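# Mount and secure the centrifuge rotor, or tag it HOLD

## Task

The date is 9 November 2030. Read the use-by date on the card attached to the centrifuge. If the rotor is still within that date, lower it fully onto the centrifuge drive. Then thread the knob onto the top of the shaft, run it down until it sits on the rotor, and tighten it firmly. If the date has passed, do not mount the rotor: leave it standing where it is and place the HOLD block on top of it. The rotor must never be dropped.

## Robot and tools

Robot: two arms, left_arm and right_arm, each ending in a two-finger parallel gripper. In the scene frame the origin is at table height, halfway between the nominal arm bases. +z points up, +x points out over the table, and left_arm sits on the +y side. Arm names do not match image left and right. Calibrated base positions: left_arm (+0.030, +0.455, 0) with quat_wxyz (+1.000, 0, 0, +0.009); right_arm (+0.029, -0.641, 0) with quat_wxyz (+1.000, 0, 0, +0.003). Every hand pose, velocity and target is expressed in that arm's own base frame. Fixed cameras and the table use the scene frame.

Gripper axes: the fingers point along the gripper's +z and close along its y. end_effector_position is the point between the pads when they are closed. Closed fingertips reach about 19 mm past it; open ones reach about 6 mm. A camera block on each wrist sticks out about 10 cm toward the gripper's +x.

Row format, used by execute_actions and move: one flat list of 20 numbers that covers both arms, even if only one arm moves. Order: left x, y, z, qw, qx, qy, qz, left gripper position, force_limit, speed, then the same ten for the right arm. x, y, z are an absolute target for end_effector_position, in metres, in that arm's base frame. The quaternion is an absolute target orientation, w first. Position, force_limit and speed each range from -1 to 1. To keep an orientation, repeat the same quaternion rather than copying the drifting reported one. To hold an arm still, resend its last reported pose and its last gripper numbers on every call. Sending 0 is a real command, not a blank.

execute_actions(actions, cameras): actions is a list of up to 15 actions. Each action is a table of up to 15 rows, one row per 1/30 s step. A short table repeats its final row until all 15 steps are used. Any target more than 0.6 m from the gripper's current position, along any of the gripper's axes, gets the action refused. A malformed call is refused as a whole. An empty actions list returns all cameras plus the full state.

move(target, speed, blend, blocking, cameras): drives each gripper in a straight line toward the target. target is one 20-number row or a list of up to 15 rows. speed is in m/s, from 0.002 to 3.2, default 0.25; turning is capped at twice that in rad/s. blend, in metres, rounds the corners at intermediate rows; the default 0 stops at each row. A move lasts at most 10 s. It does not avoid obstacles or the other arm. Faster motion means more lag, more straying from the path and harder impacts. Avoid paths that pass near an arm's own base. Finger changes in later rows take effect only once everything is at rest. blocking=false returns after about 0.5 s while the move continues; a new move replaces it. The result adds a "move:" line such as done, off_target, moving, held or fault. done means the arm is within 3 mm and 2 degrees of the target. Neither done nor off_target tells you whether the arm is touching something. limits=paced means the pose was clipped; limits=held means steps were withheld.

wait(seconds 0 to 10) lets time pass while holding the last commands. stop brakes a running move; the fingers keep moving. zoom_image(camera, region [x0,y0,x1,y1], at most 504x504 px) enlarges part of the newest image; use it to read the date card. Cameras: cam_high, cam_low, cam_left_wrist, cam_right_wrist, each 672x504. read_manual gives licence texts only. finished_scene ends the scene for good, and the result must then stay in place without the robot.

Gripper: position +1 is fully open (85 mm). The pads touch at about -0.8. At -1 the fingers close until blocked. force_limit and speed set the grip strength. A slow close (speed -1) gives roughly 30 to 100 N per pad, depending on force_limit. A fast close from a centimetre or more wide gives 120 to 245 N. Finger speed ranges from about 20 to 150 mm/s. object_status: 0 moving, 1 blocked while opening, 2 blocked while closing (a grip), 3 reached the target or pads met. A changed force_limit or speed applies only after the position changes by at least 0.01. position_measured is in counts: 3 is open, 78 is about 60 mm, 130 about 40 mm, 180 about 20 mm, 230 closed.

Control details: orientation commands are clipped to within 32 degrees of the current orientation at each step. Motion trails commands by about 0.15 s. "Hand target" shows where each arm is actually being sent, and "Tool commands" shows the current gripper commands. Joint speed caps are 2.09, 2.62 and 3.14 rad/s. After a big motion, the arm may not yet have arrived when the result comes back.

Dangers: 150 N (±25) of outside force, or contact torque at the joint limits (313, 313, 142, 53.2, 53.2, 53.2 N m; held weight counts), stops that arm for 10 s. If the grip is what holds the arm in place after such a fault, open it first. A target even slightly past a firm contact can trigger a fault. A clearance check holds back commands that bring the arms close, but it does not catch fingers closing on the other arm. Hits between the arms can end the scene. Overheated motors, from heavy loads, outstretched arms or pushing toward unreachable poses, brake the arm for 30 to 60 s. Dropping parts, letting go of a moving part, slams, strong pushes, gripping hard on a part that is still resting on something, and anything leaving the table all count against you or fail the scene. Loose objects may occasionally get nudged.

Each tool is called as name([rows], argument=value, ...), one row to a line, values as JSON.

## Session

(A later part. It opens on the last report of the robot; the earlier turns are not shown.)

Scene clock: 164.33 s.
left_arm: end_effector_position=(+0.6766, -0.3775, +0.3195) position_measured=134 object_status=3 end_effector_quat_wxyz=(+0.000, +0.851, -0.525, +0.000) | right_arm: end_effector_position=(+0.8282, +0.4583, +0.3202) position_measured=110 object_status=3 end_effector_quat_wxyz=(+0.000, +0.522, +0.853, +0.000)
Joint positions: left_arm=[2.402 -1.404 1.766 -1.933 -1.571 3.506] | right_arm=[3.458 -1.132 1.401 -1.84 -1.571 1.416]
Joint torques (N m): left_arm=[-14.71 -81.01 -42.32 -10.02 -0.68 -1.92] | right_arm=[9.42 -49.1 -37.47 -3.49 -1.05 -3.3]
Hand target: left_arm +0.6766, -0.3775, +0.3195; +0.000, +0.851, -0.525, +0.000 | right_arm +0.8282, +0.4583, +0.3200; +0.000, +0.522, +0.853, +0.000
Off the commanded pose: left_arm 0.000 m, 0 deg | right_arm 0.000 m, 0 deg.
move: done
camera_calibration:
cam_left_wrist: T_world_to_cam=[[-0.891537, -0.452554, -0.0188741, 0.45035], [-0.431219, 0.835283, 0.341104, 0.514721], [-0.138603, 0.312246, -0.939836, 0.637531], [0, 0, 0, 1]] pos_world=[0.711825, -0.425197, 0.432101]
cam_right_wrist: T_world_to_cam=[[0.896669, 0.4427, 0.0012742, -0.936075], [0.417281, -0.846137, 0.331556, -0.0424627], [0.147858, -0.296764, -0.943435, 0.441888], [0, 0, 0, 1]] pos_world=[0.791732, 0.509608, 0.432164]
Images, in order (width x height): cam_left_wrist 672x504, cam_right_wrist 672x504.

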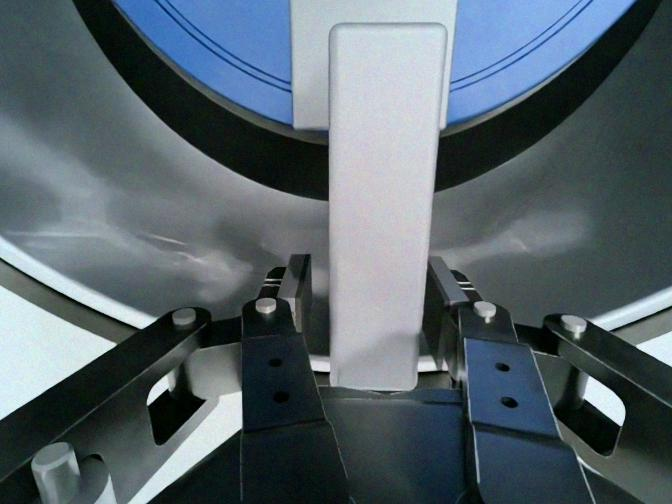

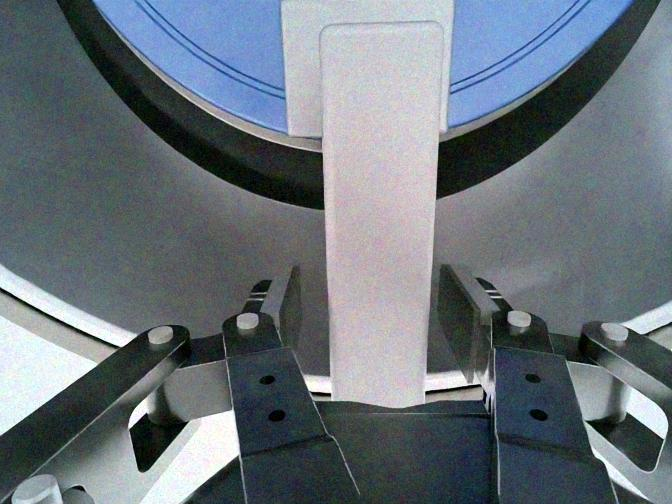

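move([
  [0.6749,-0.3784,0.3195,0,0.85466,-0.51914,0,-0.04,-1,-1,0.8300,0.4592,0.3199,0,0.51877,0.85492,0,0.15,0.1,0],
  [0.6749,-0.3784,0.3195,0,0.85466,-0.51914,0,-1,0.1,-1,0.8300,0.4592,0.3199,0,0.51877,0.85492,0,-1,0.1,-1],
], speed=0.05)

wait(seconds=0.8, cameras=["cam_left_wrist","cam_right_wrist"])

Scene clock: 166.83 s.
left_arm: end_effector_position=(+0.6749, -0.3785, +0.3195) position_measured=172 object_status=2 end_effector_quat_wxyz=(+0.000, +0.855, -0.519, +0.000) | right_arm: end_effector_position=(+0.8300, +0.4592, +0.3199) position_measured=172 object_status=0 end_effector_quat_wxyz=(+0.000, +0.519, +0.855, +0.000)
Joint positions: left_arm=[2.399 -1.406 1.768 -1.933 -1.571 3.491] | right_arm=[3.459 -1.129 1.397 -1.839 -1.571 1.408]
Joint torques (N m): left_arm=[4.94 -95.3 -44.94 -6.51 4.54 -0.54] | right_arm=[12.29 -53.43 -48.98 -6.84 1.57 -2.38]
Hand target: left_arm +0.6749, -0.3784, +0.3195; +0.000, +0.855, -0.519, +0.000 | right_arm +0.8300, +0.4592, +0.3199; +0.000, +0.519, +0.855, +0.000
Off the commanded pose: left_arm 0.000 m, 0 deg | right_arm 0.000 m, 0 deg.
move: done

Scene clock: 167.63 s.
left_arm: end_effector_position=(+0.6749, -0.3784, +0.3195) position_measured=172 object_status=2 end_effector_quat_wxyz=(+0.000, +0.855, -0.519, +0.000) | right_arm: end_effector_position=(+0.8300, +0.4592, +0.3199) position_measured=172 object_status=2 end_effector_quat_wxyz=(+0.000, +0.519, +0.855, +0.000)
Joint positions: left_arm=[2.399 -1.406 1.768 -1.933 -1.571 3.491] | right_arm=[3.459 -1.129 1.397 -1.839 -1.571 1.408]
Joint torques (N m): left_arm=[22.91 -68.91 -46.55 -4.32 4.7 1.65] | right_arm=[12.69 -52.88 -40.95 -7.24 1.45 -0.28]
Hand target: left_arm +0.6749, -0.3784, +0.3195; +0.000, +0.855, -0.519, +0.000 | right_arm +0.8300, +0.4592, +0.3199; +0.000, +0.519, +0.855, +0.000
Tool commands: left_gripper/position=-1.0 left_gripper/force_limit=+0.1 left_gripper/speed=-1.0 right_gripper/position=-1.0 right_gripper/force_limit=+0.1 right_gripper/speed=-1.0
Off the commanded pose: left_arm 0.000 m, 0 deg | right_arm 0.000 m, 0 deg.
wait: 0.80 s; at rest by 0.17 s
camera_calibration:
cam_left_wrist: T_world_to_cam=[[-0.885562, -0.464137, -0.0188636, 0.440029], [-0.442083, 0.829624, 0.341007, 0.520045], [-0.142625, 0.310323, -0.939871, 0.639598], [0, 0, 0, 1]] pos_world=[0.710799, -0.42569, 0.432101]
cam_right_wrist: T_world_to_cam=[[0.892759, 0.450533, 0.00127327, -0.938466], [0.424675, -0.842458, 0.331537, -0.0502071], [0.150441, -0.295442, -0.943442, 0.43895], [0, 0, 0, 1]] pos_world=[0.79311, 0.510196, 0.431964]
Images, in order (width x height): cam_left_wrist 672x504, cam_right_wrist 672x504.

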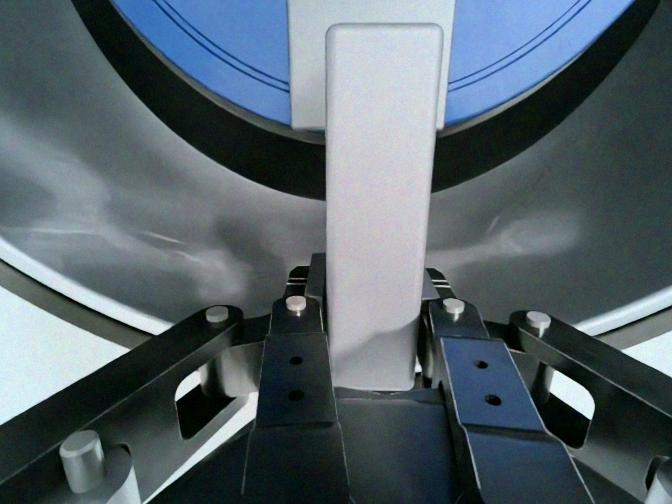

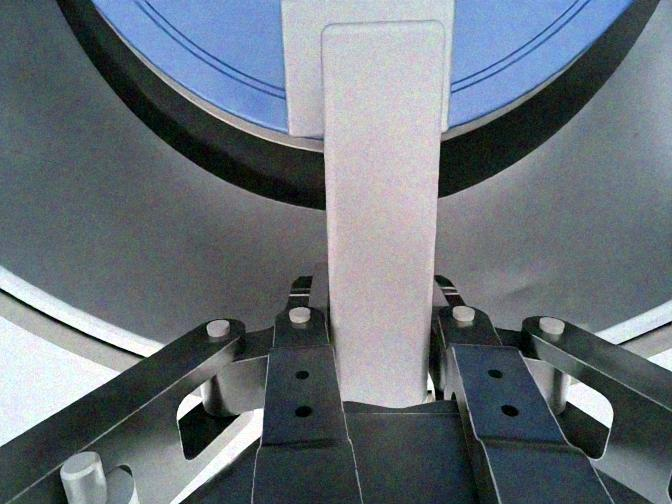

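move(target=[0.6749,-0.3784,0.525,0,0.85466,-0.51914,0,-1,0.1,-1,0.8300,0.4592,0.5254,0,0.51877,0.85492,0,-1,0.1,-1], speed=0.1, cameras=["cam_low","cam_left_wrist","cam_right_wrist"])

zoom_image(camera="cam_low", region=[310, 150, 450, 250])

Scene clock: 170.30 s.
left_arm: end_effector_position=(+0.6749, -0.3783, +0.5249) position_measured=172 object_status=2 end_effector_quat_wxyz=(+0.000, +0.855, -0.519, +0.000) | right_arm: end_effector_position=(+0.8300, +0.4592, +0.5253) position_measured=172 object_status=2 end_effector_quat_wxyz=(+0.000, +0.519, +0.855, +0.000)
Joint positions: left_arm=[2.399 -1.466 1.47 -1.574 -1.571 3.491] | right_arm=[3.459 -1.162 1.082 -1.491 -1.571 1.408]
Joint torques (N m): left_arm=[-10.37 -118.2 -91.17 -6.37 -1.66 1.84] | right_arm=[-9.14 -78.86 -76.32 -5.53 -1.62 2.56]
Hand target: left_arm +0.6749, -0.3784, +0.5250; +0.000, +0.855, -0.519, +0.000 | right_arm +0.8300, +0.4592, +0.5254; +0.000, +0.519, +0.855, +0.000
Off the commanded pose: left_arm 0.000 m, 0 deg | right_arm 0.000 m, 0 deg.
move: done
camera_calibration:
cam_left_wrist: T_world_to_cam=[[-0.88557, -0.464122, -0.0189084, 0.443991], [-0.442065, 0.829588, 0.341118, 0.44982], [-0.142634, 0.310443, -0.93983, 0.832648], [0, 0, 0, 1]] pos_world=[0.710799, -0.425589, 0.637501]
cam_right_wrist: T_world_to_cam=[[0.892773, 0.450506, 0.0011889, -0.938671], [0.424681, -0.84247, 0.331496, -0.118278], [0.150343, -0.295446, -0.943456, 0.632822], [0, 0, 0, 1]] pos_world=[0.793109, 0.510196, 0.637364]
Images, in order (width x height): cam_low 672x504, cam_left_wrist 672x504, cam_right_wrist 672x504.

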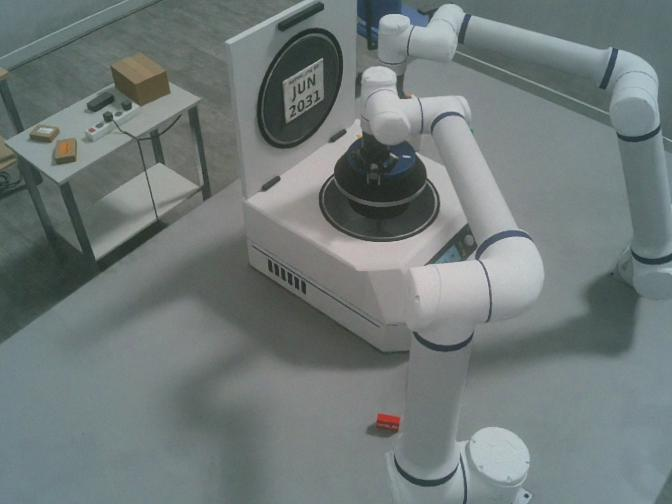

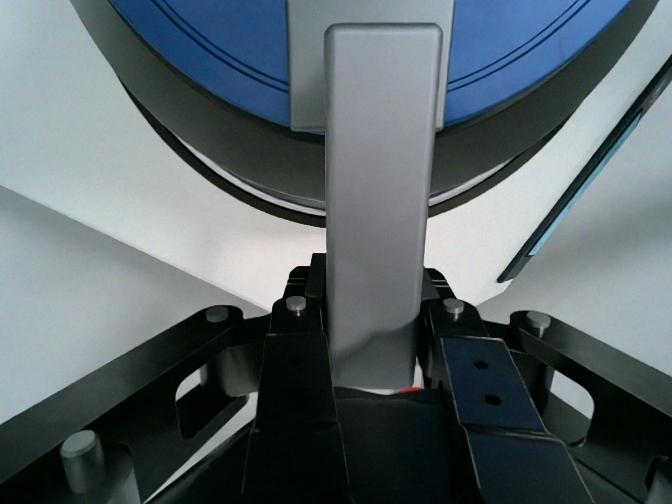

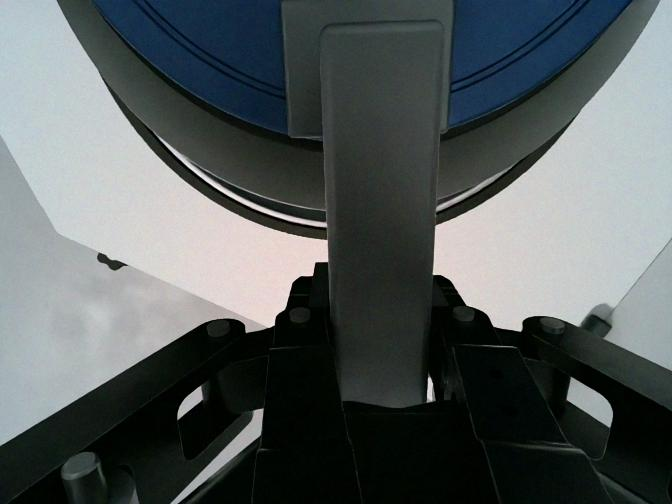

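Scaled by 3.600.

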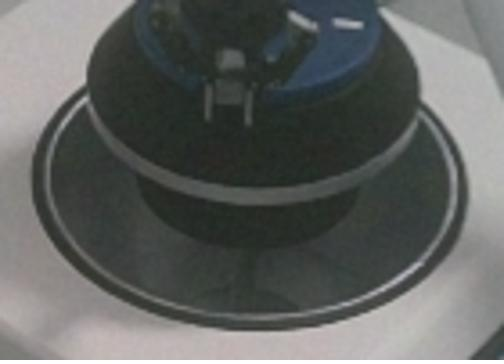

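move(target=[0.6749,-0.3784,0.60,0,0.85466,-0.51914,0,-1,0.1,-1,0.8300,0.4592,0.6004,0,0.51877,0.85492,0,-1,0.1,-1], speed=0.1, cameras=["cam_low"])

zoom_image(camera="cam_low", region=[340, 190, 420, 250])

Scene clock: 171.77 s.
left_arm: end_effector_position=(+0.6749, -0.3784, +0.5999) position_measured=172 object_status=2 end_effector_quat_wxyz=(+0.000, +0.855, -0.519, +0.000) | right_arm: end_effector_position=(+0.8300, +0.4592, +0.6003) position_measured=172 object_status=2 end_effector_quat_wxyz=(+0.000, +0.519, +0.855, +0.000)
Joint positions: left_arm=[2.399 -1.459 1.33 -1.442 -1.571 3.491] | right_arm=[3.459 -1.14 0.917 -1.348 -1.571 1.408]
Joint torques (N m): left_arm=[-18.08 -118.04 -91.51 -8 -1.82 -0.29] | right_arm=[-1.64 -77.18 -75.94 -5.26 1.98 1.3]
Hand target: left_arm +0.6749, -0.3784, +0.6000; +0.000, +0.855, -0.519, +0.000 | right_arm +0.8300, +0.4592, +0.6004; +0.000, +0.519, +0.855, +0.000
Off the commanded pose: left_arm 0.000 m, 0 deg | right_arm 0.000 m, 0 deg.
move: done
Images, in order (width x height): cam_low 672x504.

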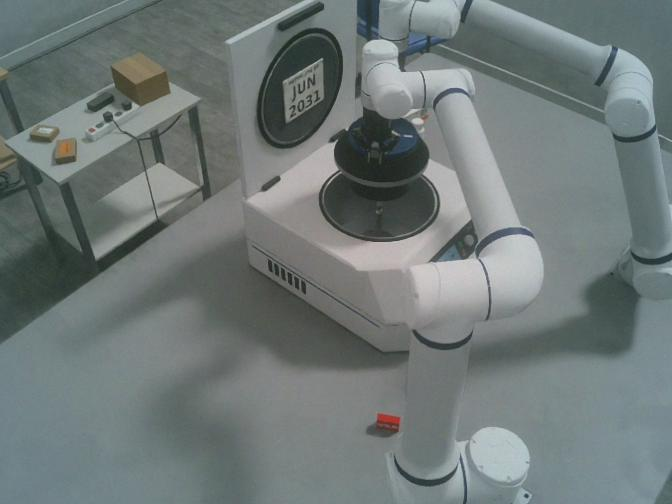

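Scaled by 6.300.

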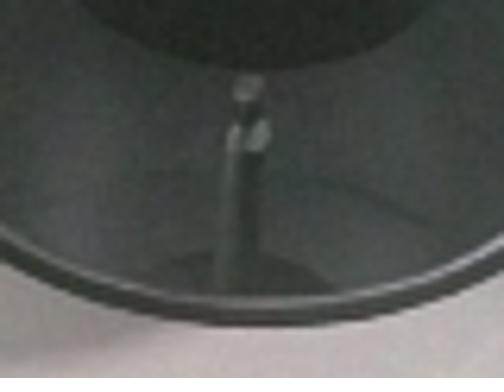

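move(target=[0.3347,-0.5483,0.60,0,0.85466,-0.51914,0,-1,0.1,-1,0.4919,0.2852,0.6004,0,0.51877,0.85492,0,-1,0.1,-1], speed=0.18, cameras=["cam_left_wrist","cam_right_wrist"])

zoom_image(camera="cam_left_wrist", region=[0, 0, 120, 120])

zoom_image(camera="cam_right_wrist", region=[552, 0, 672, 120])

Scene clock: 175.53 s.
left_arm: end_effector_position=(+0.3348, -0.5483, +0.6000) position_measured=172 object_status=2 end_effector_quat_wxyz=(+0.000, +0.855, -0.519, +0.000) | right_arm: end_effector_position=(+0.4920, +0.2853, +0.6004) position_measured=172 object_status=2 end_effector_quat_wxyz=(+0.000, +0.519, +0.855, +0.000)
Joint positions: left_arm=[1.839 -1.68 1.551 -1.442 -1.571 2.931] | right_arm=[3.35 -1.804 1.651 -1.418 -1.571 1.299]
Joint torques (N m): left_arm=[-17.01 -126.83 -70.13 -6.67 -1 -0.73] | right_arm=[-24.62 -40.71 -63.66 -6.22 1.03 -2.62]
Hand target: left_arm +0.3347, -0.5483, +0.6000; +0.000, +0.855, -0.519, +0.000 | right_arm +0.4919, +0.2852, +0.6004; +0.000, +0.519, +0.855, +0.000
Off the commanded pose: left_arm 0.000 m, 0 deg | right_arm 0.000 m, 0 deg.
move: done
camera_calibration:
cam_left_wrist: T_world_to_cam=[[-0.88557, -0.464122, -0.0189084, 0.0653743], [-0.442065, 0.829588, 0.341118, 0.414803], [-0.142634, 0.310443, -0.93983, 0.907463], [0, 0, 0, 1]] pos_world=[0.370699, -0.595489, 0.712601]
cam_right_wrist: T_world_to_cam=[[0.892773, 0.450506, 0.00119016, -0.558661], [0.424686, -0.84248, 0.331466, -0.146113], [0.15033, -0.295418, -0.943467, 0.703118], [0, 0, 0, 1]] pos_world=[0.455109, 0.336296, 0.712464]
Images, in order (width x height): cam_left_wrist 672x504, cam_right_wrist 672x504.

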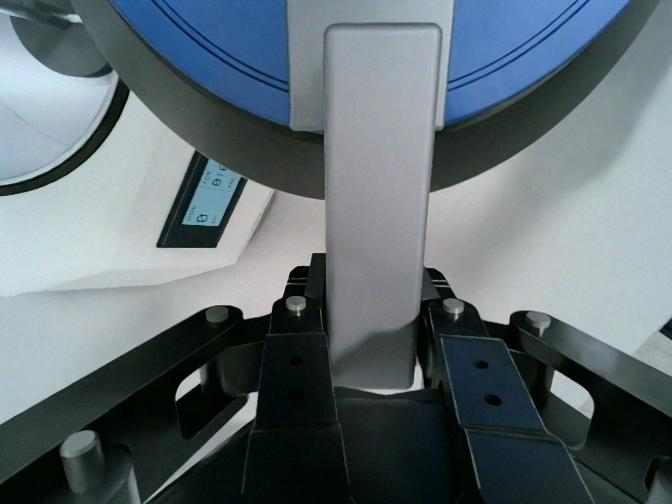

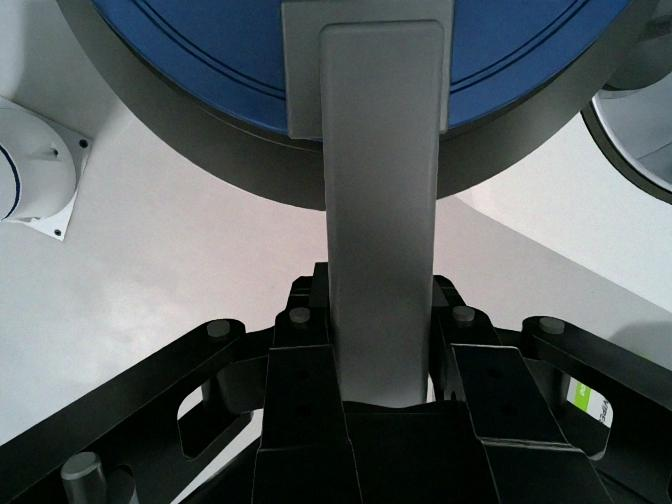

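Scaled by 4.200.

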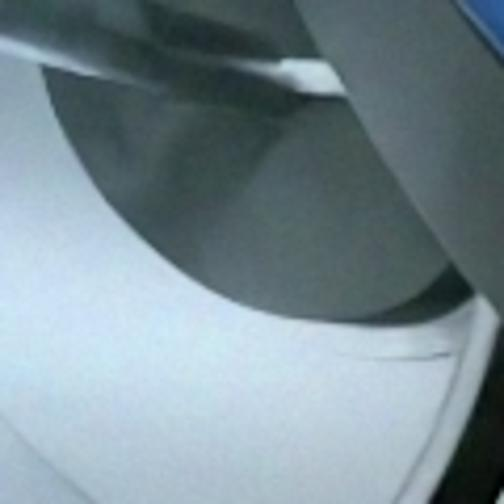

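Scaled by 4.200.

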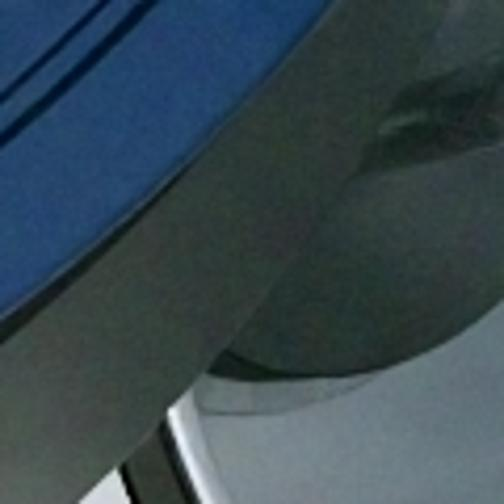

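move(target=[0.4300,-0.6450,0.60,0,0.85466,-0.51914,0,-1,0.1,-1,0.5883,0.1896,0.6004,0,0.51877,0.85492,0,-1,0.1,-1], speed=0.15, cameras=["cam_left_wrist"])

zoom_image(camera="cam_left_wrist", region=[30, 30, 180, 180])

Scene clock: 177.80 s.
left_arm: end_effector_position=(+0.4299, -0.6449, +0.6000) position_measured=172 object_status=2 end_effector_quat_wxyz=(+0.000, +0.855, -0.519, +0.000) | right_arm: end_effector_position=(+0.5882, +0.1896, +0.6004) position_measured=172 object_status=2 end_effector_quat_wxyz=(+0.000, +0.519, +0.855, +0.000)
Joint positions: left_arm=[1.928 -1.456 1.327 -1.441 -1.571 3.019] | right_arm=[3.162 -1.721 1.585 -1.436 -1.571 1.111]
Joint torques (N m): left_arm=[8.41 -123.93 -87.9 -4.31 -2.88 4.31] | right_arm=[-23.17 -33.08 -77.46 -8.63 1.25 -2.81]
Hand target: left_arm +0.4300, -0.6450, +0.6000; +0.000, +0.855, -0.519, +0.000 | right_arm +0.5883, +0.1896, +0.6004; +0.000, +0.519, +0.855, +0.000
Off the commanded pose: left_arm 0.000 m, 0 deg | right_arm 0.000 m, 0 deg.
move: done
camera_calibration:
cam_left_wrist: T_world_to_cam=[[-0.88557, -0.464122, -0.0189084, 0.104758], [-0.442065, 0.829588, 0.341118, 0.536982], [-0.142634, 0.310443, -0.93983, 0.951017], [0, 0, 0, 1]] pos_world=[0.465799, -0.692089, 0.712601]
Images, in order (width x height): cam_left_wrist 672x504.

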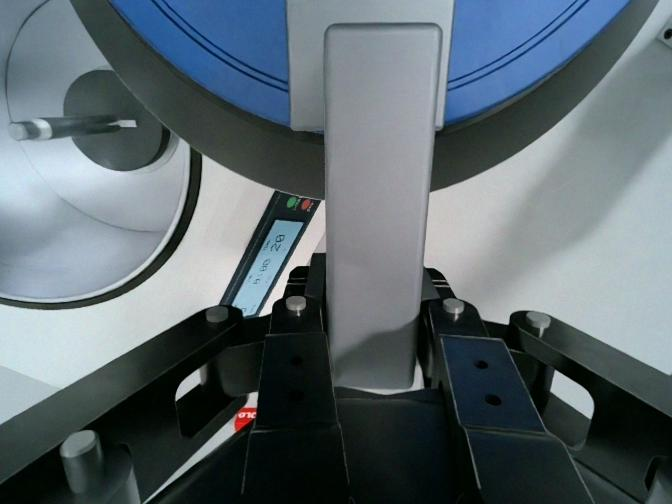

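Scaled by 3.360.

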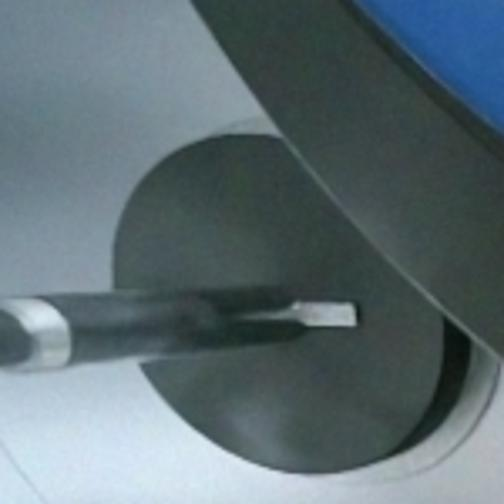

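move([
  [0.67112,-0.38038,0.60,0,0.86207,-0.50679,0,-1,0.1,-1,0.83365,0.46126,0.6004,0,0.50453,0.86340,0,-1,0.1,-1],
  [0.67112,-0.38038,0.515,0,0.86207,-0.50679,0,-1,0.1,-1,0.83365,0.46126,0.5154,0,0.50453,0.86340,0,-1,0.1,-1],
  [0.67112,-0.38038,0.400,0,0.86207,-0.50679,0,-1,0.1,-1,0.83365,0.46126,0.4004,0,0.50453,0.86340,0,-1,0.1,-1],
], speed=[0.15,0.1,0.05])

Scene clock: 188.00 s.
left_arm: end_effector_position=(+0.6711, -0.3804, +0.4001) position_measured=172 object_status=2 end_effector_quat_wxyz=(+0.000, +0.862, -0.507, +0.000) | right_arm: end_effector_position=(+0.8337, +0.4613, +0.4005) position_measured=172 object_status=2 end_effector_quat_wxyz=(+0.000, +0.505, +0.863, +0.000)
Joint positions: left_arm=[2.394 -1.447 1.669 -1.792 -1.571 3.457] | right_arm=[3.46 -1.148 1.281 -1.704 -1.571 1.376]
Joint torques (N m): left_arm=[-7.32 -134.65 -69.38 -11.57 1.21 -1.07] | right_arm=[-7.21 -68.98 -52.98 -7.31 1.67 -2.27]
Hand target: left_arm +0.6711, -0.3804, +0.4000; +0.000, +0.862, -0.507, +0.000 | right_arm +0.8337, +0.4613, +0.4004; +0.000, +0.505, +0.863, +0.000
Off the commanded pose: left_arm 0.000 m, 0 deg | right_arm 0.000 m, 0 deg.
move: done

move(target=[0.67112,-0.38038,0.350,0,0.86207,-0.50679,0,-1,0.1,-1,0.83365,0.46126,0.3504,0,0.50453,0.86340,0,-1,0.1,-1], speed=0.04)

move(target=[0.67112,-0.38038,0.330,0,0.86207,-0.50679,0,-1,0.1,-1,0.83365,0.46126,0.3304,0,0.50453,0.86340,0,-1,0.1,-1], speed=0.03)

Scene clock: 189.73 s.
left_arm: end_effector_position=(+0.6711, -0.3804, +0.3501) position_measured=172 object_status=2 end_effector_quat_wxyz=(+0.000, +0.862, -0.507, +0.000) | right_arm: end_effector_position=(+0.8337, +0.4613, +0.3505) position_measured=172 object_status=2 end_effector_quat_wxyz=(+0.000, +0.505, +0.863, +0.000)
Joint positions: left_arm=[2.394 -1.426 1.735 -1.88 -1.571 3.457] | right_arm=[3.46 -1.134 1.349 -1.786 -1.571 1.376]
Joint torques (N m): left_arm=[0.45 -134.5 -64.78 -9.85 2.28 -0.96] | right_arm=[-6.36 -64.42 -53.24 -6.3 2.54 -2.53]
Hand target: left_arm +0.6711, -0.3804, +0.3500; +0.000, +0.862, -0.507, +0.000 | right_arm +0.8337, +0.4613, +0.3504; +0.000, +0.505, +0.863, +0.000
Off the commanded pose: left_arm 0.000 m, 0 deg | right_arm 0.000 m, 0 deg.
move: done

Scene clock: 190.73 s.
left_arm: end_effector_position=(+0.6711, -0.3804, +0.3302) position_measured=172 object_status=2 end_effector_quat_wxyz=(+0.000, +0.862, -0.507, +0.000) | right_arm: end_effector_position=(+0.8337, +0.4613, +0.3305) position_measured=172 object_status=2 end_effector_quat_wxyz=(+0.000, +0.505, +0.863, +0.000)
Joint positions: left_arm=[2.394 -1.415 1.76 -1.915 -1.571 3.457] | right_arm=[3.46 -1.126 1.374 -1.819 -1.571 1.376]
Joint torques (N m): left_arm=[6.31 -137.61 -61.47 -9.2 3.09 -0.95] | right_arm=[-7.06 -67.08 -52 -7.91 2.13 -2.52]
Hand target: left_arm +0.6711, -0.3804, +0.3300; +0.000, +0.862, -0.507, +0.000 | right_arm +0.8337, +0.4613, +0.3304; +0.000, +0.505, +0.863, +0.000
Off the commanded pose: left_arm 0.000 m, 0 deg | right_arm 0.000 m, 0 deg.
move: done

Smooth so far, with no binding.

move(target=[0.67112,-0.38038,0.3225,0,0.86207,-0.50679,0,-1,0.1,-1,0.83365,0.46126,0.3229,0,0.50453,0.86340,0,-1,0.1,-1], speed=0.015)

move(target=[0.67112,-0.38038,0.3200,0,0.86207,-0.50679,0,-1,0.1,-1,0.83365,0.46126,0.3204,0,0.50453,0.86340,0,-1,0.1,-1], speed=0.01)

Scene clock: 191.67 s.
left_arm: end_effector_position=(+0.6712, -0.3805, +0.3232) position_measured=172 object_status=2 end_effector_quat_wxyz=(+0.000, +0.862, -0.507, +0.000) | right_arm: end_effector_position=(+0.8338, +0.4613, +0.3237) position_measured=172 object_status=2 end_effector_quat_wxyz=(+0.000, +0.505, +0.863, +0.000)
Joint positions: left_arm=[2.394 -1.411 1.768 -1.929 -1.571 3.457] | right_arm=[3.46 -1.124 1.382 -1.831 -1.571 1.376]
Joint torques (N m): left_arm=[9.8 19.67 -1.95 -7.72 3.41 -0.93] | right_arm=[3.47 -3.61 -1.08 -2.21 3.13 -2.79]
Hand target: left_arm +0.6711, -0.3804, +0.3225; +0.000, +0.862, -0.507, +0.000 | right_arm +0.8336, +0.4613, +0.3229; +0.000, +0.505, +0.863, +0.000
Off the commanded pose: left_arm 0.001 m, 0 deg | right_arm 0.001 m, 0 deg.
move: done

Scene clock: 201.97 s.
left_arm: end_effector_position=(+0.6715, -0.3815, +0.3253) position_measured=172 object_status=2 end_effector_quat_wxyz=(+0.001, +0.862, -0.507, +0.002) | right_arm: end_effector_position=(+0.8345, +0.4606, +0.3242) position_measured=172 object_status=2 end_effector_quat_wxyz=(+0.001, +0.505, +0.863, +0.001)
Joint positions: left_arm=[2.394 -1.413 1.767 -1.93 -1.573 3.457] | right_arm=[3.459 -1.124 1.383 -1.832 -1.572 1.376]
Joint torques (N m): left_arm=[-0.87 -102.72 -51.28 -5.69 0.05 0.89] | right_arm=[-1.22 -62.73 -44.7 -2.62 -0.13 -0.07]
Hand target: left_arm +0.6715, -0.3815, +0.3253; +0.001, +0.862, -0.507, +0.002 | right_arm +0.8345, +0.4606, +0.3242; +0.001, +0.505, +0.863, +0.001
Tool commands: left_gripper/position=-1.0 left_gripper/force_limit=+0.098039 left_gripper/speed=-1.0 right_gripper/position=-1.0 right_gripper/force_limit=+0.098039 right_gripper/speed=-1.0
Off the commanded pose: left_arm 0.005 m, 0 deg | right_arm 0.004 m, 0 deg.
FORCE FAULT: contact force on the right arm reached its limit, and that arm stopped. The contact can be on any part of that arm, not only on its tool. Since the last result, the stops that this result tells of count together as 19 of the actions that you can send in this scene. That arm's remaining commands of this call were not run. That arm is still stopped at the end of this call. That arm stays stopped for about 1 more second. Until then a move that you send moves the other arm only, and its call returns only when the move has ended. Once the stop has ended, the next robot result says so. If the stop ends while you think or write, that arm runs what you send next. While its stop runs, that arm takes no new command, but its gripper still runs the gripper command that each later call begins with. Until it ends, the stop uses up actions while you think or wait. An arm that is not stopped still takes commands.
FORCE FAULT: contact force on the left arm reached its limit, and that arm stopped for 10 seconds. The contact can be on any part of that arm, not only on its tool. That arm's remaining commands of this call were not run. That arm's target is now where it stood when the stop ended, not its last command. That arm accepts commands again.
move: fault (left_arm, right_arm)

wait(seconds=1.2, cameras=["cam_left_wrist","cam_right_wrist"])

Scene clock: 203.90 s.
left_arm: end_effector_position=(+0.6715, -0.3815, +0.3253) position_measured=172 object_status=2 end_effector_quat_wxyz=(+0.001, +0.862, -0.507, +0.002) | right_arm: end_effector_position=(+0.8345, +0.4606, +0.3242) position_measured=172 object_status=2 end_effector_quat_wxyz=(+0.001, +0.505, +0.863, +0.001)
Joint positions: left_arm=[2.394 -1.413 1.767 -1.93 -1.573 3.457] | right_arm=[3.459 -1.124 1.383 -1.832 -1.572 1.376]
Joint torques (N m): left_arm=[0.13 -99.43 -50.73 -5.65 0.08 0.88] | right_arm=[-1.2 -50.01 -45.89 -4.29 -0.15 -0.85]
Hand target: left_arm +0.6715, -0.3815, +0.3253; +0.001, +0.862, -0.507, +0.002 | right_arm +0.8345, +0.4606, +0.3242; +0.001, +0.505, +0.863, +0.001
Tool commands: left_gripper/position=-1.0 left_gripper/force_limit=+0.098039 left_gripper/speed=-1.0 right_gripper/position=-1.0 right_gripper/force_limit=+0.098039 right_gripper/speed=-1.0
Off the commanded pose: left_arm 0.005 m, 0 deg | right_arm 0.004 m, 0 deg.
FORCE FAULT, CONTINUED: the right arm's stop, for the force fault that an earlier result reported, is over. That arm's target is now where it stood when the stop ended, not its last command. That arm accepts commands again.
wait: 1.20 s; at rest from the start
camera_calibration:
cam_left_wrist: T_world_to_cam=[[-0.871808, -0.489487, -0.0187774, 0.416757], [-0.46661, 0.818175, 0.335954, 0.532871], [-0.149082, 0.30165, -0.941691, 0.64712], [0, 0, 0, 1]] pos_world=[0.708449, -0.427188, 0.438193]
cam_right_wrist: T_world_to_cam=[[0.877586, 0.479403, 0.00393066, -0.94453], [0.450875, -0.828095, 0.333122, -0.081365], [0.162955, -0.290571, -0.942875, 0.4299], [0, 0, 0, 1]] pos_world=[0.795538, 0.510349, 0.436159]
Images, in order (width x height): cam_left_wrist 672x504, cam_right_wrist 672x504.

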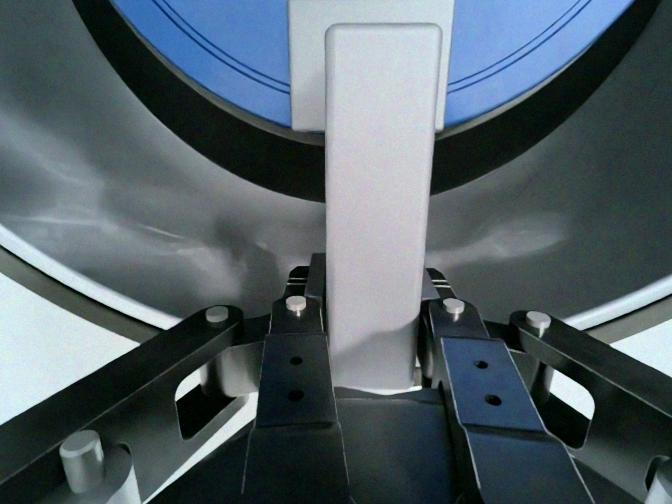

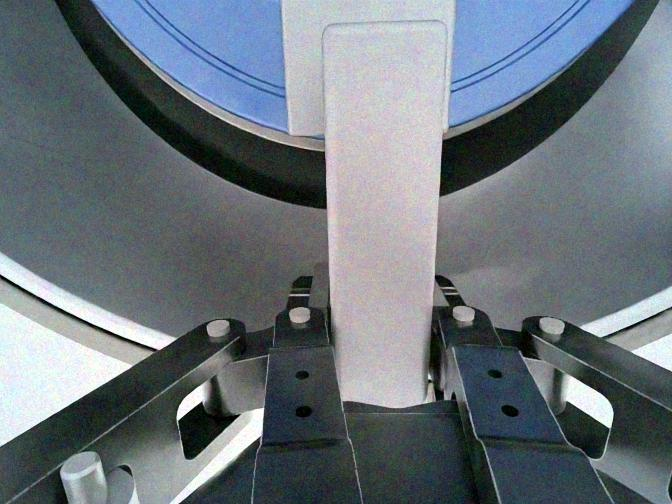

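move(target=[0.67112,-0.38038,0.3238,0,0.86207,-0.50679,0,-1,0.1,-1,0.83365,0.46126,0.3242,0,0.50453,0.86340,0,-1,0.1,-1], speed=0.01)

Scene clock: 204.73 s.
left_arm: end_effector_position=(+0.6711, -0.3805, +0.3240) position_measured=172 object_status=2 end_effector_quat_wxyz=(+0.000, +0.862, -0.507, +0.000) | right_arm: end_effector_position=(+0.8337, +0.4612, +0.3244) position_measured=172 object_status=2 end_effector_quat_wxyz=(+0.000, +0.505, +0.863, +0.000)
Joint positions: left_arm=[2.394 -1.412 1.767 -1.926 -1.571 3.457] | right_arm=[3.46 -1.124 1.381 -1.829 -1.571 1.376]
Joint torques (N m): left_arm=[13.95 -27.32 -22.21 -0.56 3.42 0.9] | right_arm=[21 -30.57 -34.48 -0.93 3.96 -0.31]
Hand target: left_arm +0.6711, -0.3804, +0.3238; +0.000, +0.862, -0.507, +0.000 | right_arm +0.8336, +0.4613, +0.3242; +0.000, +0.505, +0.863, +0.000
Off the commanded pose: left_arm 0.000 m, 0 deg | right_arm 0.000 m, 0 deg.
move: done

move(target=[0.67112,-0.38038,0.3238,0,0.86207,-0.50679,0,0.15,0.1,-1,0.83365,0.46126,0.3242,0,0.50453,0.86340,0,0.15,0.1,-1], speed=0.01, cameras=["cam_left_wrist","cam_right_wrist"])

Scene clock: 206.30 s.
left_arm: end_effector_position=(+0.6711, -0.3804, +0.3238) position_measured=110 object_status=0 end_effector_quat_wxyz=(+0.000, +0.862, -0.507, +0.000) | right_arm: end_effector_position=(+0.8337, +0.4613, +0.3242) position_measured=110 object_status=0 end_effector_quat_wxyz=(+0.000, +0.505, +0.863, +0.000)
Joint positions: left_arm=[2.394 -1.412 1.767 -1.926 -1.571 3.457] | right_arm=[3.46 -1.124 1.382 -1.829 -1.571 1.376]
Joint torques (N m): left_arm=[-0.16 -126.12 -61.01 -9.23 -1.65 0.74] | right_arm=[-9.87 -74.41 -51.1 -3.69 -1.43 -0.08]
Hand target: left_arm +0.6711, -0.3804, +0.3238; +0.000, +0.862, -0.507, +0.000 | right_arm +0.8336, +0.4613, +0.3242; +0.000, +0.505, +0.863, +0.000
Off the commanded pose: left_arm 0.000 m, 0 deg | right_arm 0.000 m, 0 deg.
move: done
camera_calibration:
cam_left_wrist: T_world_to_cam=[[-0.871813, -0.489473, -0.0189277, 0.417005], [-0.465824, 0.816503, 0.341072, 0.529416], [-0.151491, 0.306168, -0.939846, 0.64806], [0, 0, 0, 1]] pos_world=[0.708341, -0.426573, 0.436401]
cam_right_wrist: T_world_to_cam=[[0.877354, 0.479842, 0.00121475, -0.943225], [0.452359, -0.827944, 0.331481, -0.0812148], [0.160064, -0.290277, -0.943461, 0.43266], [0, 0, 0, 1]] pos_world=[0.795028, 0.510949, 0.436264]
Images, in order (width x height): cam_left_wrist 672x504, cam_right_wrist 672x504.

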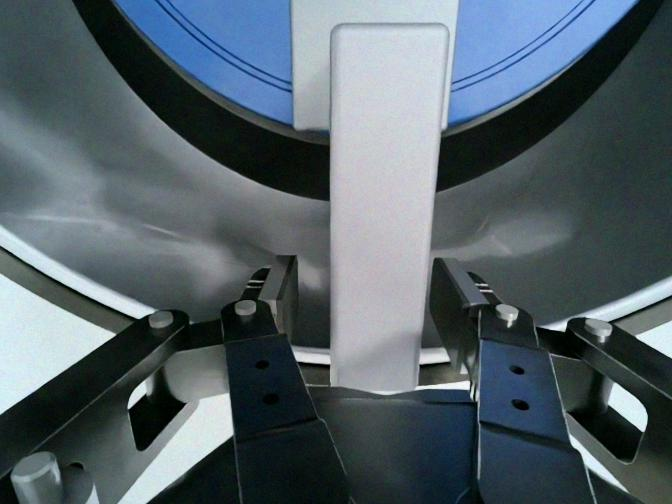

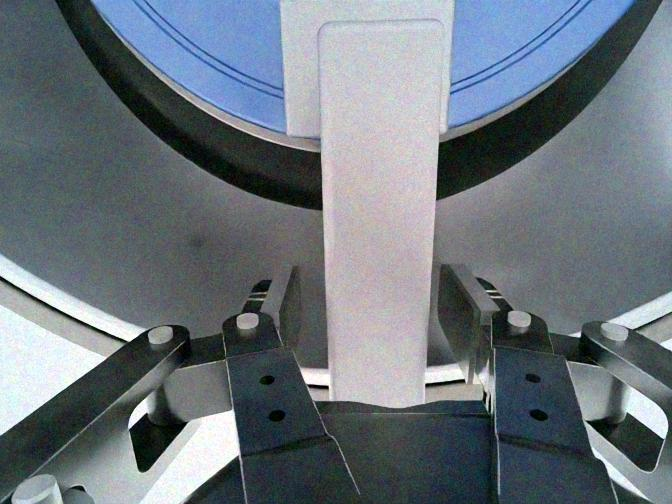

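move([
  [0.67112,-0.38038,0.3245,0,0.86207,-0.50679,0,-0.04,-1,0,0.83365,0.46126,0.42,0,0.50453,0.86340,0,0.15,0.1,-1],
  [0.67112,-0.38038,0.3245,0,0.86207,-0.50679,0,-0.04,-1,0,0.751,0.573,0.471,-0.0607,0.923,0.3443,0.1627,1,0.1,0],
], speed=0.2, blend=[0.03,0], cameras=["cam_left_wrist","cam_right_wrist"])

zoom_image(camera="cam_right_wrist", region=[180, 100, 500, 420])

Scene clock: 212.67 s.
left_arm: end_effector_position=(+0.6711, -0.3804, +0.3245) position_measured=134 object_status=3 end_effector_quat_wxyz=(+0.000, +0.862, -0.507, +0.000) | right_arm: end_effector_position=(+0.7510, +0.5730, +0.4710) position_measured=3 object_status=0 end_effector_quat_wxyz=(-0.061, +0.923, +0.344, +0.163)
Joint positions: left_arm=[2.394 -1.412 1.766 -1.925 -1.571 3.457] | right_arm=[3.576 -1.313 1.48 -2.074 -1.476 2.878]
Joint torques (N m): left_arm=[-10.95 -125.94 -61.16 -1.56 -1.28 0.93] | right_arm=[14.81 -62.77 -39.13 -4.45 -2.44 2.93]
Hand target: left_arm +0.6711, -0.3804, +0.3245; +0.000, +0.862, -0.507, +0.000 | right_arm +0.7510, +0.5730, +0.4710; -0.061, +0.923, +0.344, +0.163
Off the commanded pose: left_arm 0.000 m, 0 deg | right_arm 0.000 m, 0 deg.
move: done; blend cut to 0 m at target 1
camera_calibration:
cam_left_wrist: T_world_to_cam=[[-0.871813, -0.489473, -0.0189277, 0.417018], [-0.465824, 0.816503, 0.341072, 0.529177], [-0.151491, 0.306168, -0.939846, 0.648718], [0, 0, 0, 1]] pos_world=[0.708341, -0.426573, 0.437101]
cam_right_wrist: T_world_to_cam=[[0.645558, -0.763704, -0.00318017, -0.0358637], [-0.763684, -0.645495, -0.0111179, 0.970115], [0.00643802, 0.00960591, -0.999933, 0.586986], [0, 0, 0, 1]] pos_world=[0.760234, 0.593176, 0.597618]
Images, in order (width x height): cam_left_wrist 672x504, cam_right_wrist 672x504.

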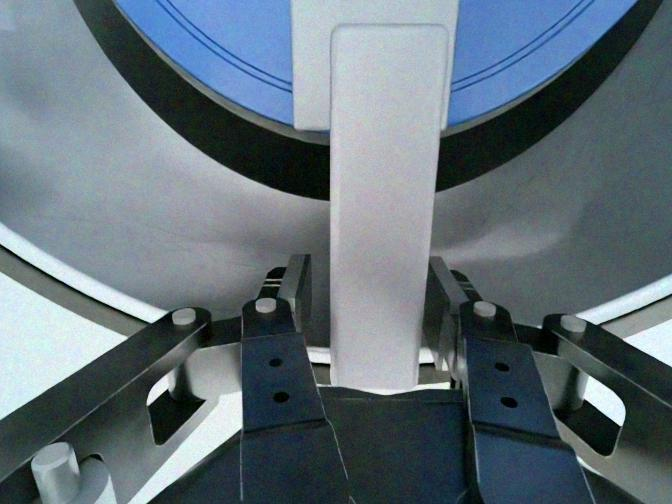

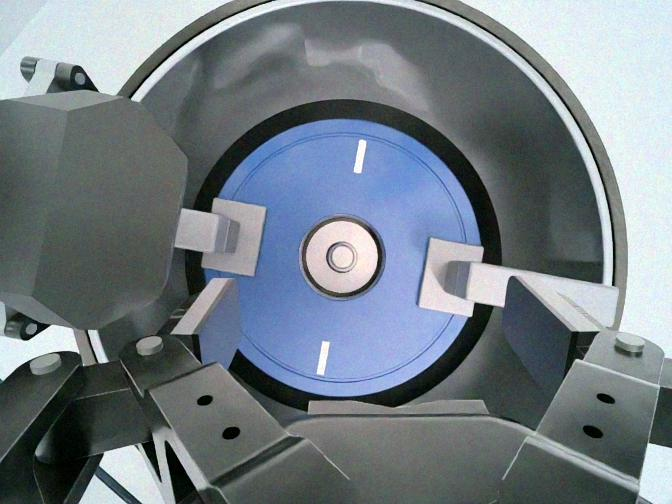

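Scaled by 1.575.

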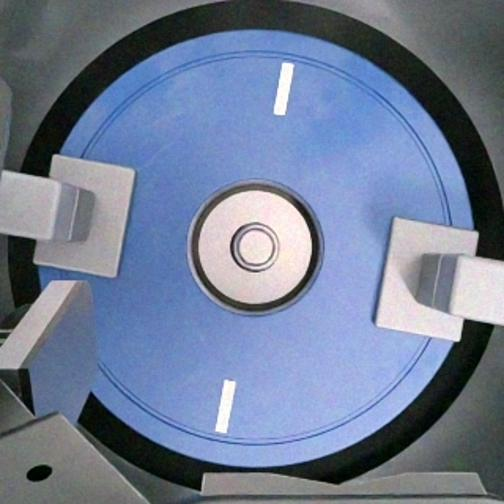

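move(target=[0.67729,-0.37714,0.3245,0,0.84989,-0.52696,0,-0.04,-1,0,0.751,0.573,0.471,-0.0607,0.923,0.3443,0.1627,1,0.1,0], speed=0.015, cameras=["cam_left_wrist","cam_right_wrist"])

zoom_image(camera="cam_right_wrist", region=[180, 100, 500, 420])

Scene clock: 215.47 s.
left_arm: end_effector_position=(+0.6773, -0.3772, +0.3245) position_measured=134 object_status=3 end_effector_quat_wxyz=(+0.000, +0.850, -0.527, +0.000) | right_arm: end_effector_position=(+0.7510, +0.5730, +0.4710) position_measured=3 object_status=3 end_effector_quat_wxyz=(-0.061, +0.923, +0.344, +0.163)
Joint positions: left_arm=[2.402 -1.406 1.759 -1.924 -1.571 3.512] | right_arm=[3.576 -1.313 1.48 -2.074 -1.476 2.878]
Joint torques (N m): left_arm=[14.91 -80.86 -60.68 -1.62 -0.25 3.35] | right_arm=[12.4 -61.27 -38.52 -4.38 -2.4 3.12]
Hand target: left_arm +0.6773, -0.3771, +0.3245; +0.000, +0.850, -0.527, +0.000 | right_arm +0.7510, +0.5730, +0.4710; -0.061, +0.923, +0.344, +0.163
Off the commanded pose: left_arm 0.000 m, 0 deg | right_arm 0.000 m, 0 deg.
move: done
camera_calibration:
cam_left_wrist: T_world_to_cam=[[-0.893812, -0.448045, -0.0188524, 0.454515], [-0.426992, 0.837462, 0.34108, 0.510996], [-0.137031, 0.312912, -0.939845, 0.641407], [0, 0, 0, 1]] pos_world=[0.712335, -0.425001, 0.437101]
cam_right_wrist: T_world_to_cam=[[0.645558, -0.763704, -0.00318017, -0.0358637], [-0.763684, -0.645495, -0.0111179, 0.970115], [0.00643802, 0.00960591, -0.999933, 0.586986], [0, 0, 0, 1]] pos_world=[0.760234, 0.593176, 0.597618]
Images, in order (width x height): cam_left_wrist 672x504, cam_right_wrist 672x504.

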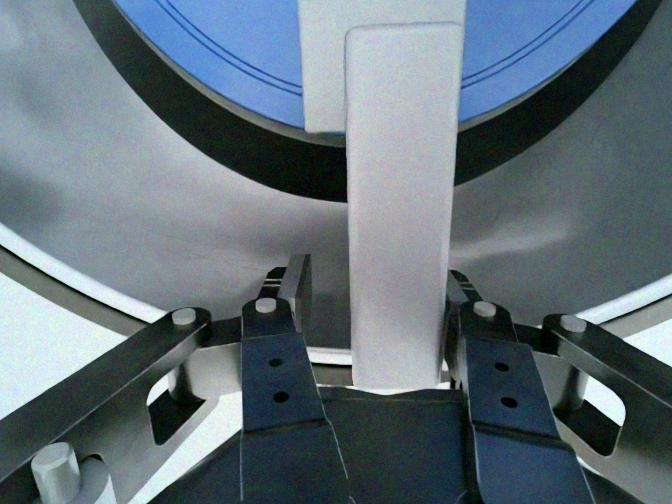

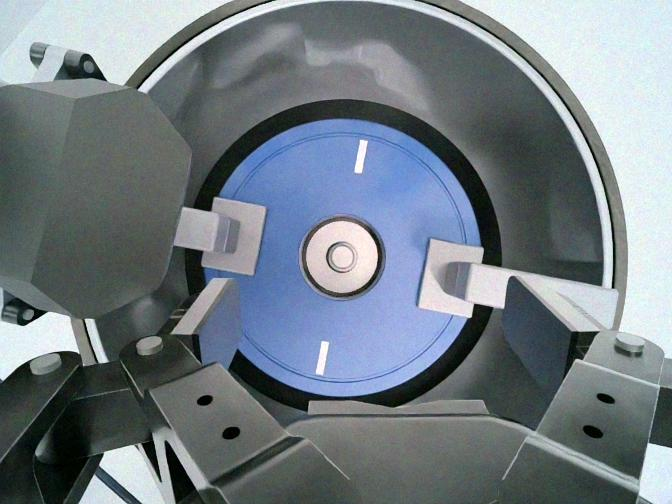

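Scaled by 1.575.

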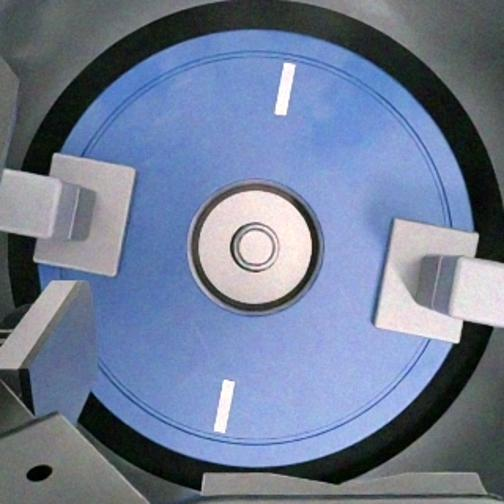

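move(target=[0.67962,-0.37600,0.3245,0,0.84526,-0.53435,0,-0.04,-1,0,0.751,0.573,0.471,-0.0607,0.923,0.3443,0.1627,1,0.1,0], speed=0.012, cameras=["cam_left_wrist","cam_right_wrist"])

zoom_image(camera="cam_right_wrist", region=[180, 100, 500, 420])

Scene clock: 216.70 s.
left_arm: end_effector_position=(+0.6796, -0.3760, +0.3245) position_measured=134 object_status=3 end_effector_quat_wxyz=(+0.000, +0.845, -0.534, +0.000) | right_arm: end_effector_position=(+0.7510, +0.5730, +0.4710) position_measured=3 object_status=3 end_effector_quat_wxyz=(-0.061, +0.923, +0.344, +0.163)
Joint positions: left_arm=[2.406 -1.404 1.756 -1.924 -1.571 3.533] | right_arm=[3.576 -1.313 1.48 -2.074 -1.476 2.878]
Joint torques (N m): left_arm=[14.83 -81.91 -60.83 -1.63 0.27 2.84] | right_arm=[12.27 -62.44 -38.33 -4.09 -2.21 2.61]
Hand target: left_arm +0.6796, -0.3760, +0.3245; +0.000, +0.845, -0.534, +0.000 | right_arm +0.7510, +0.5730, +0.4710; -0.061, +0.923, +0.344, +0.163
Off the commanded pose: left_arm 0.000 m, 0 deg | right_arm 0.000 m, 0 deg.
move: done
camera_calibration:
cam_left_wrist: T_world_to_cam=[[-0.901506, -0.432355, -0.0188795, 0.46818], [-0.412297, 0.844788, 0.341092, 0.503816], [-0.131524, 0.31528, -0.93984, 0.638523], [0, 0, 0, 1]] pos_world=[0.71377, -0.424512, 0.437101]
cam_right_wrist: T_world_to_cam=[[0.645558, -0.763704, -0.00318017, -0.0358637], [-0.763684, -0.645495, -0.0111179, 0.970115], [0.00643802, 0.00960591, -0.999933, 0.586986], [0, 0, 0, 1]] pos_world=[0.760234, 0.593176, 0.597618]
Images, in order (width x height): cam_left_wrist 672x504, cam_right_wrist 672x504.

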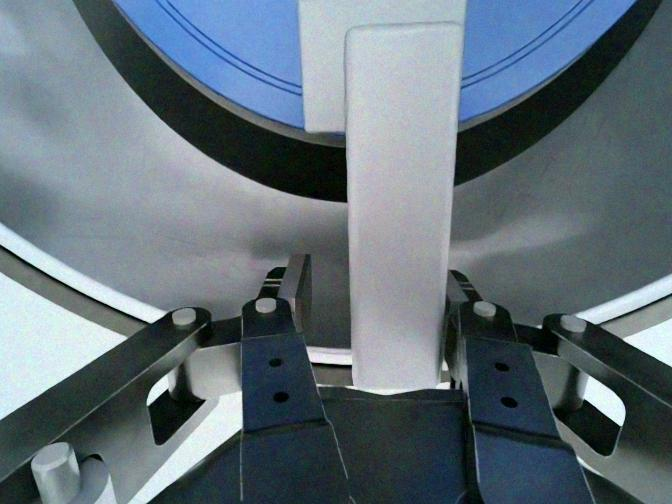

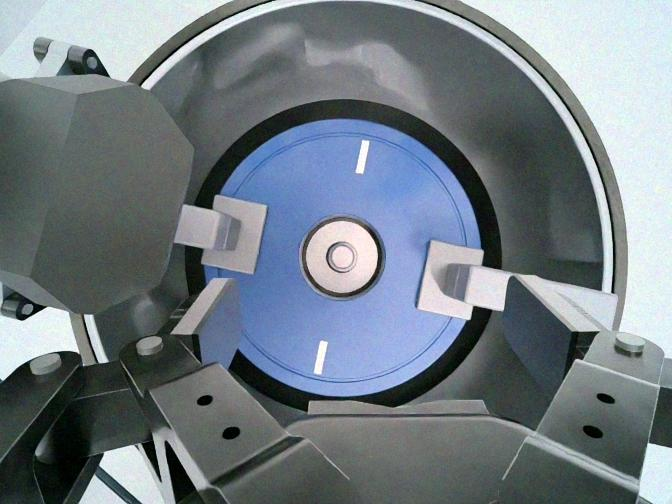

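Scaled by 1.575.

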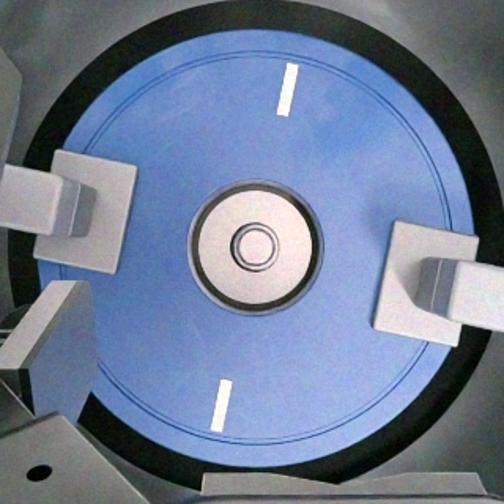

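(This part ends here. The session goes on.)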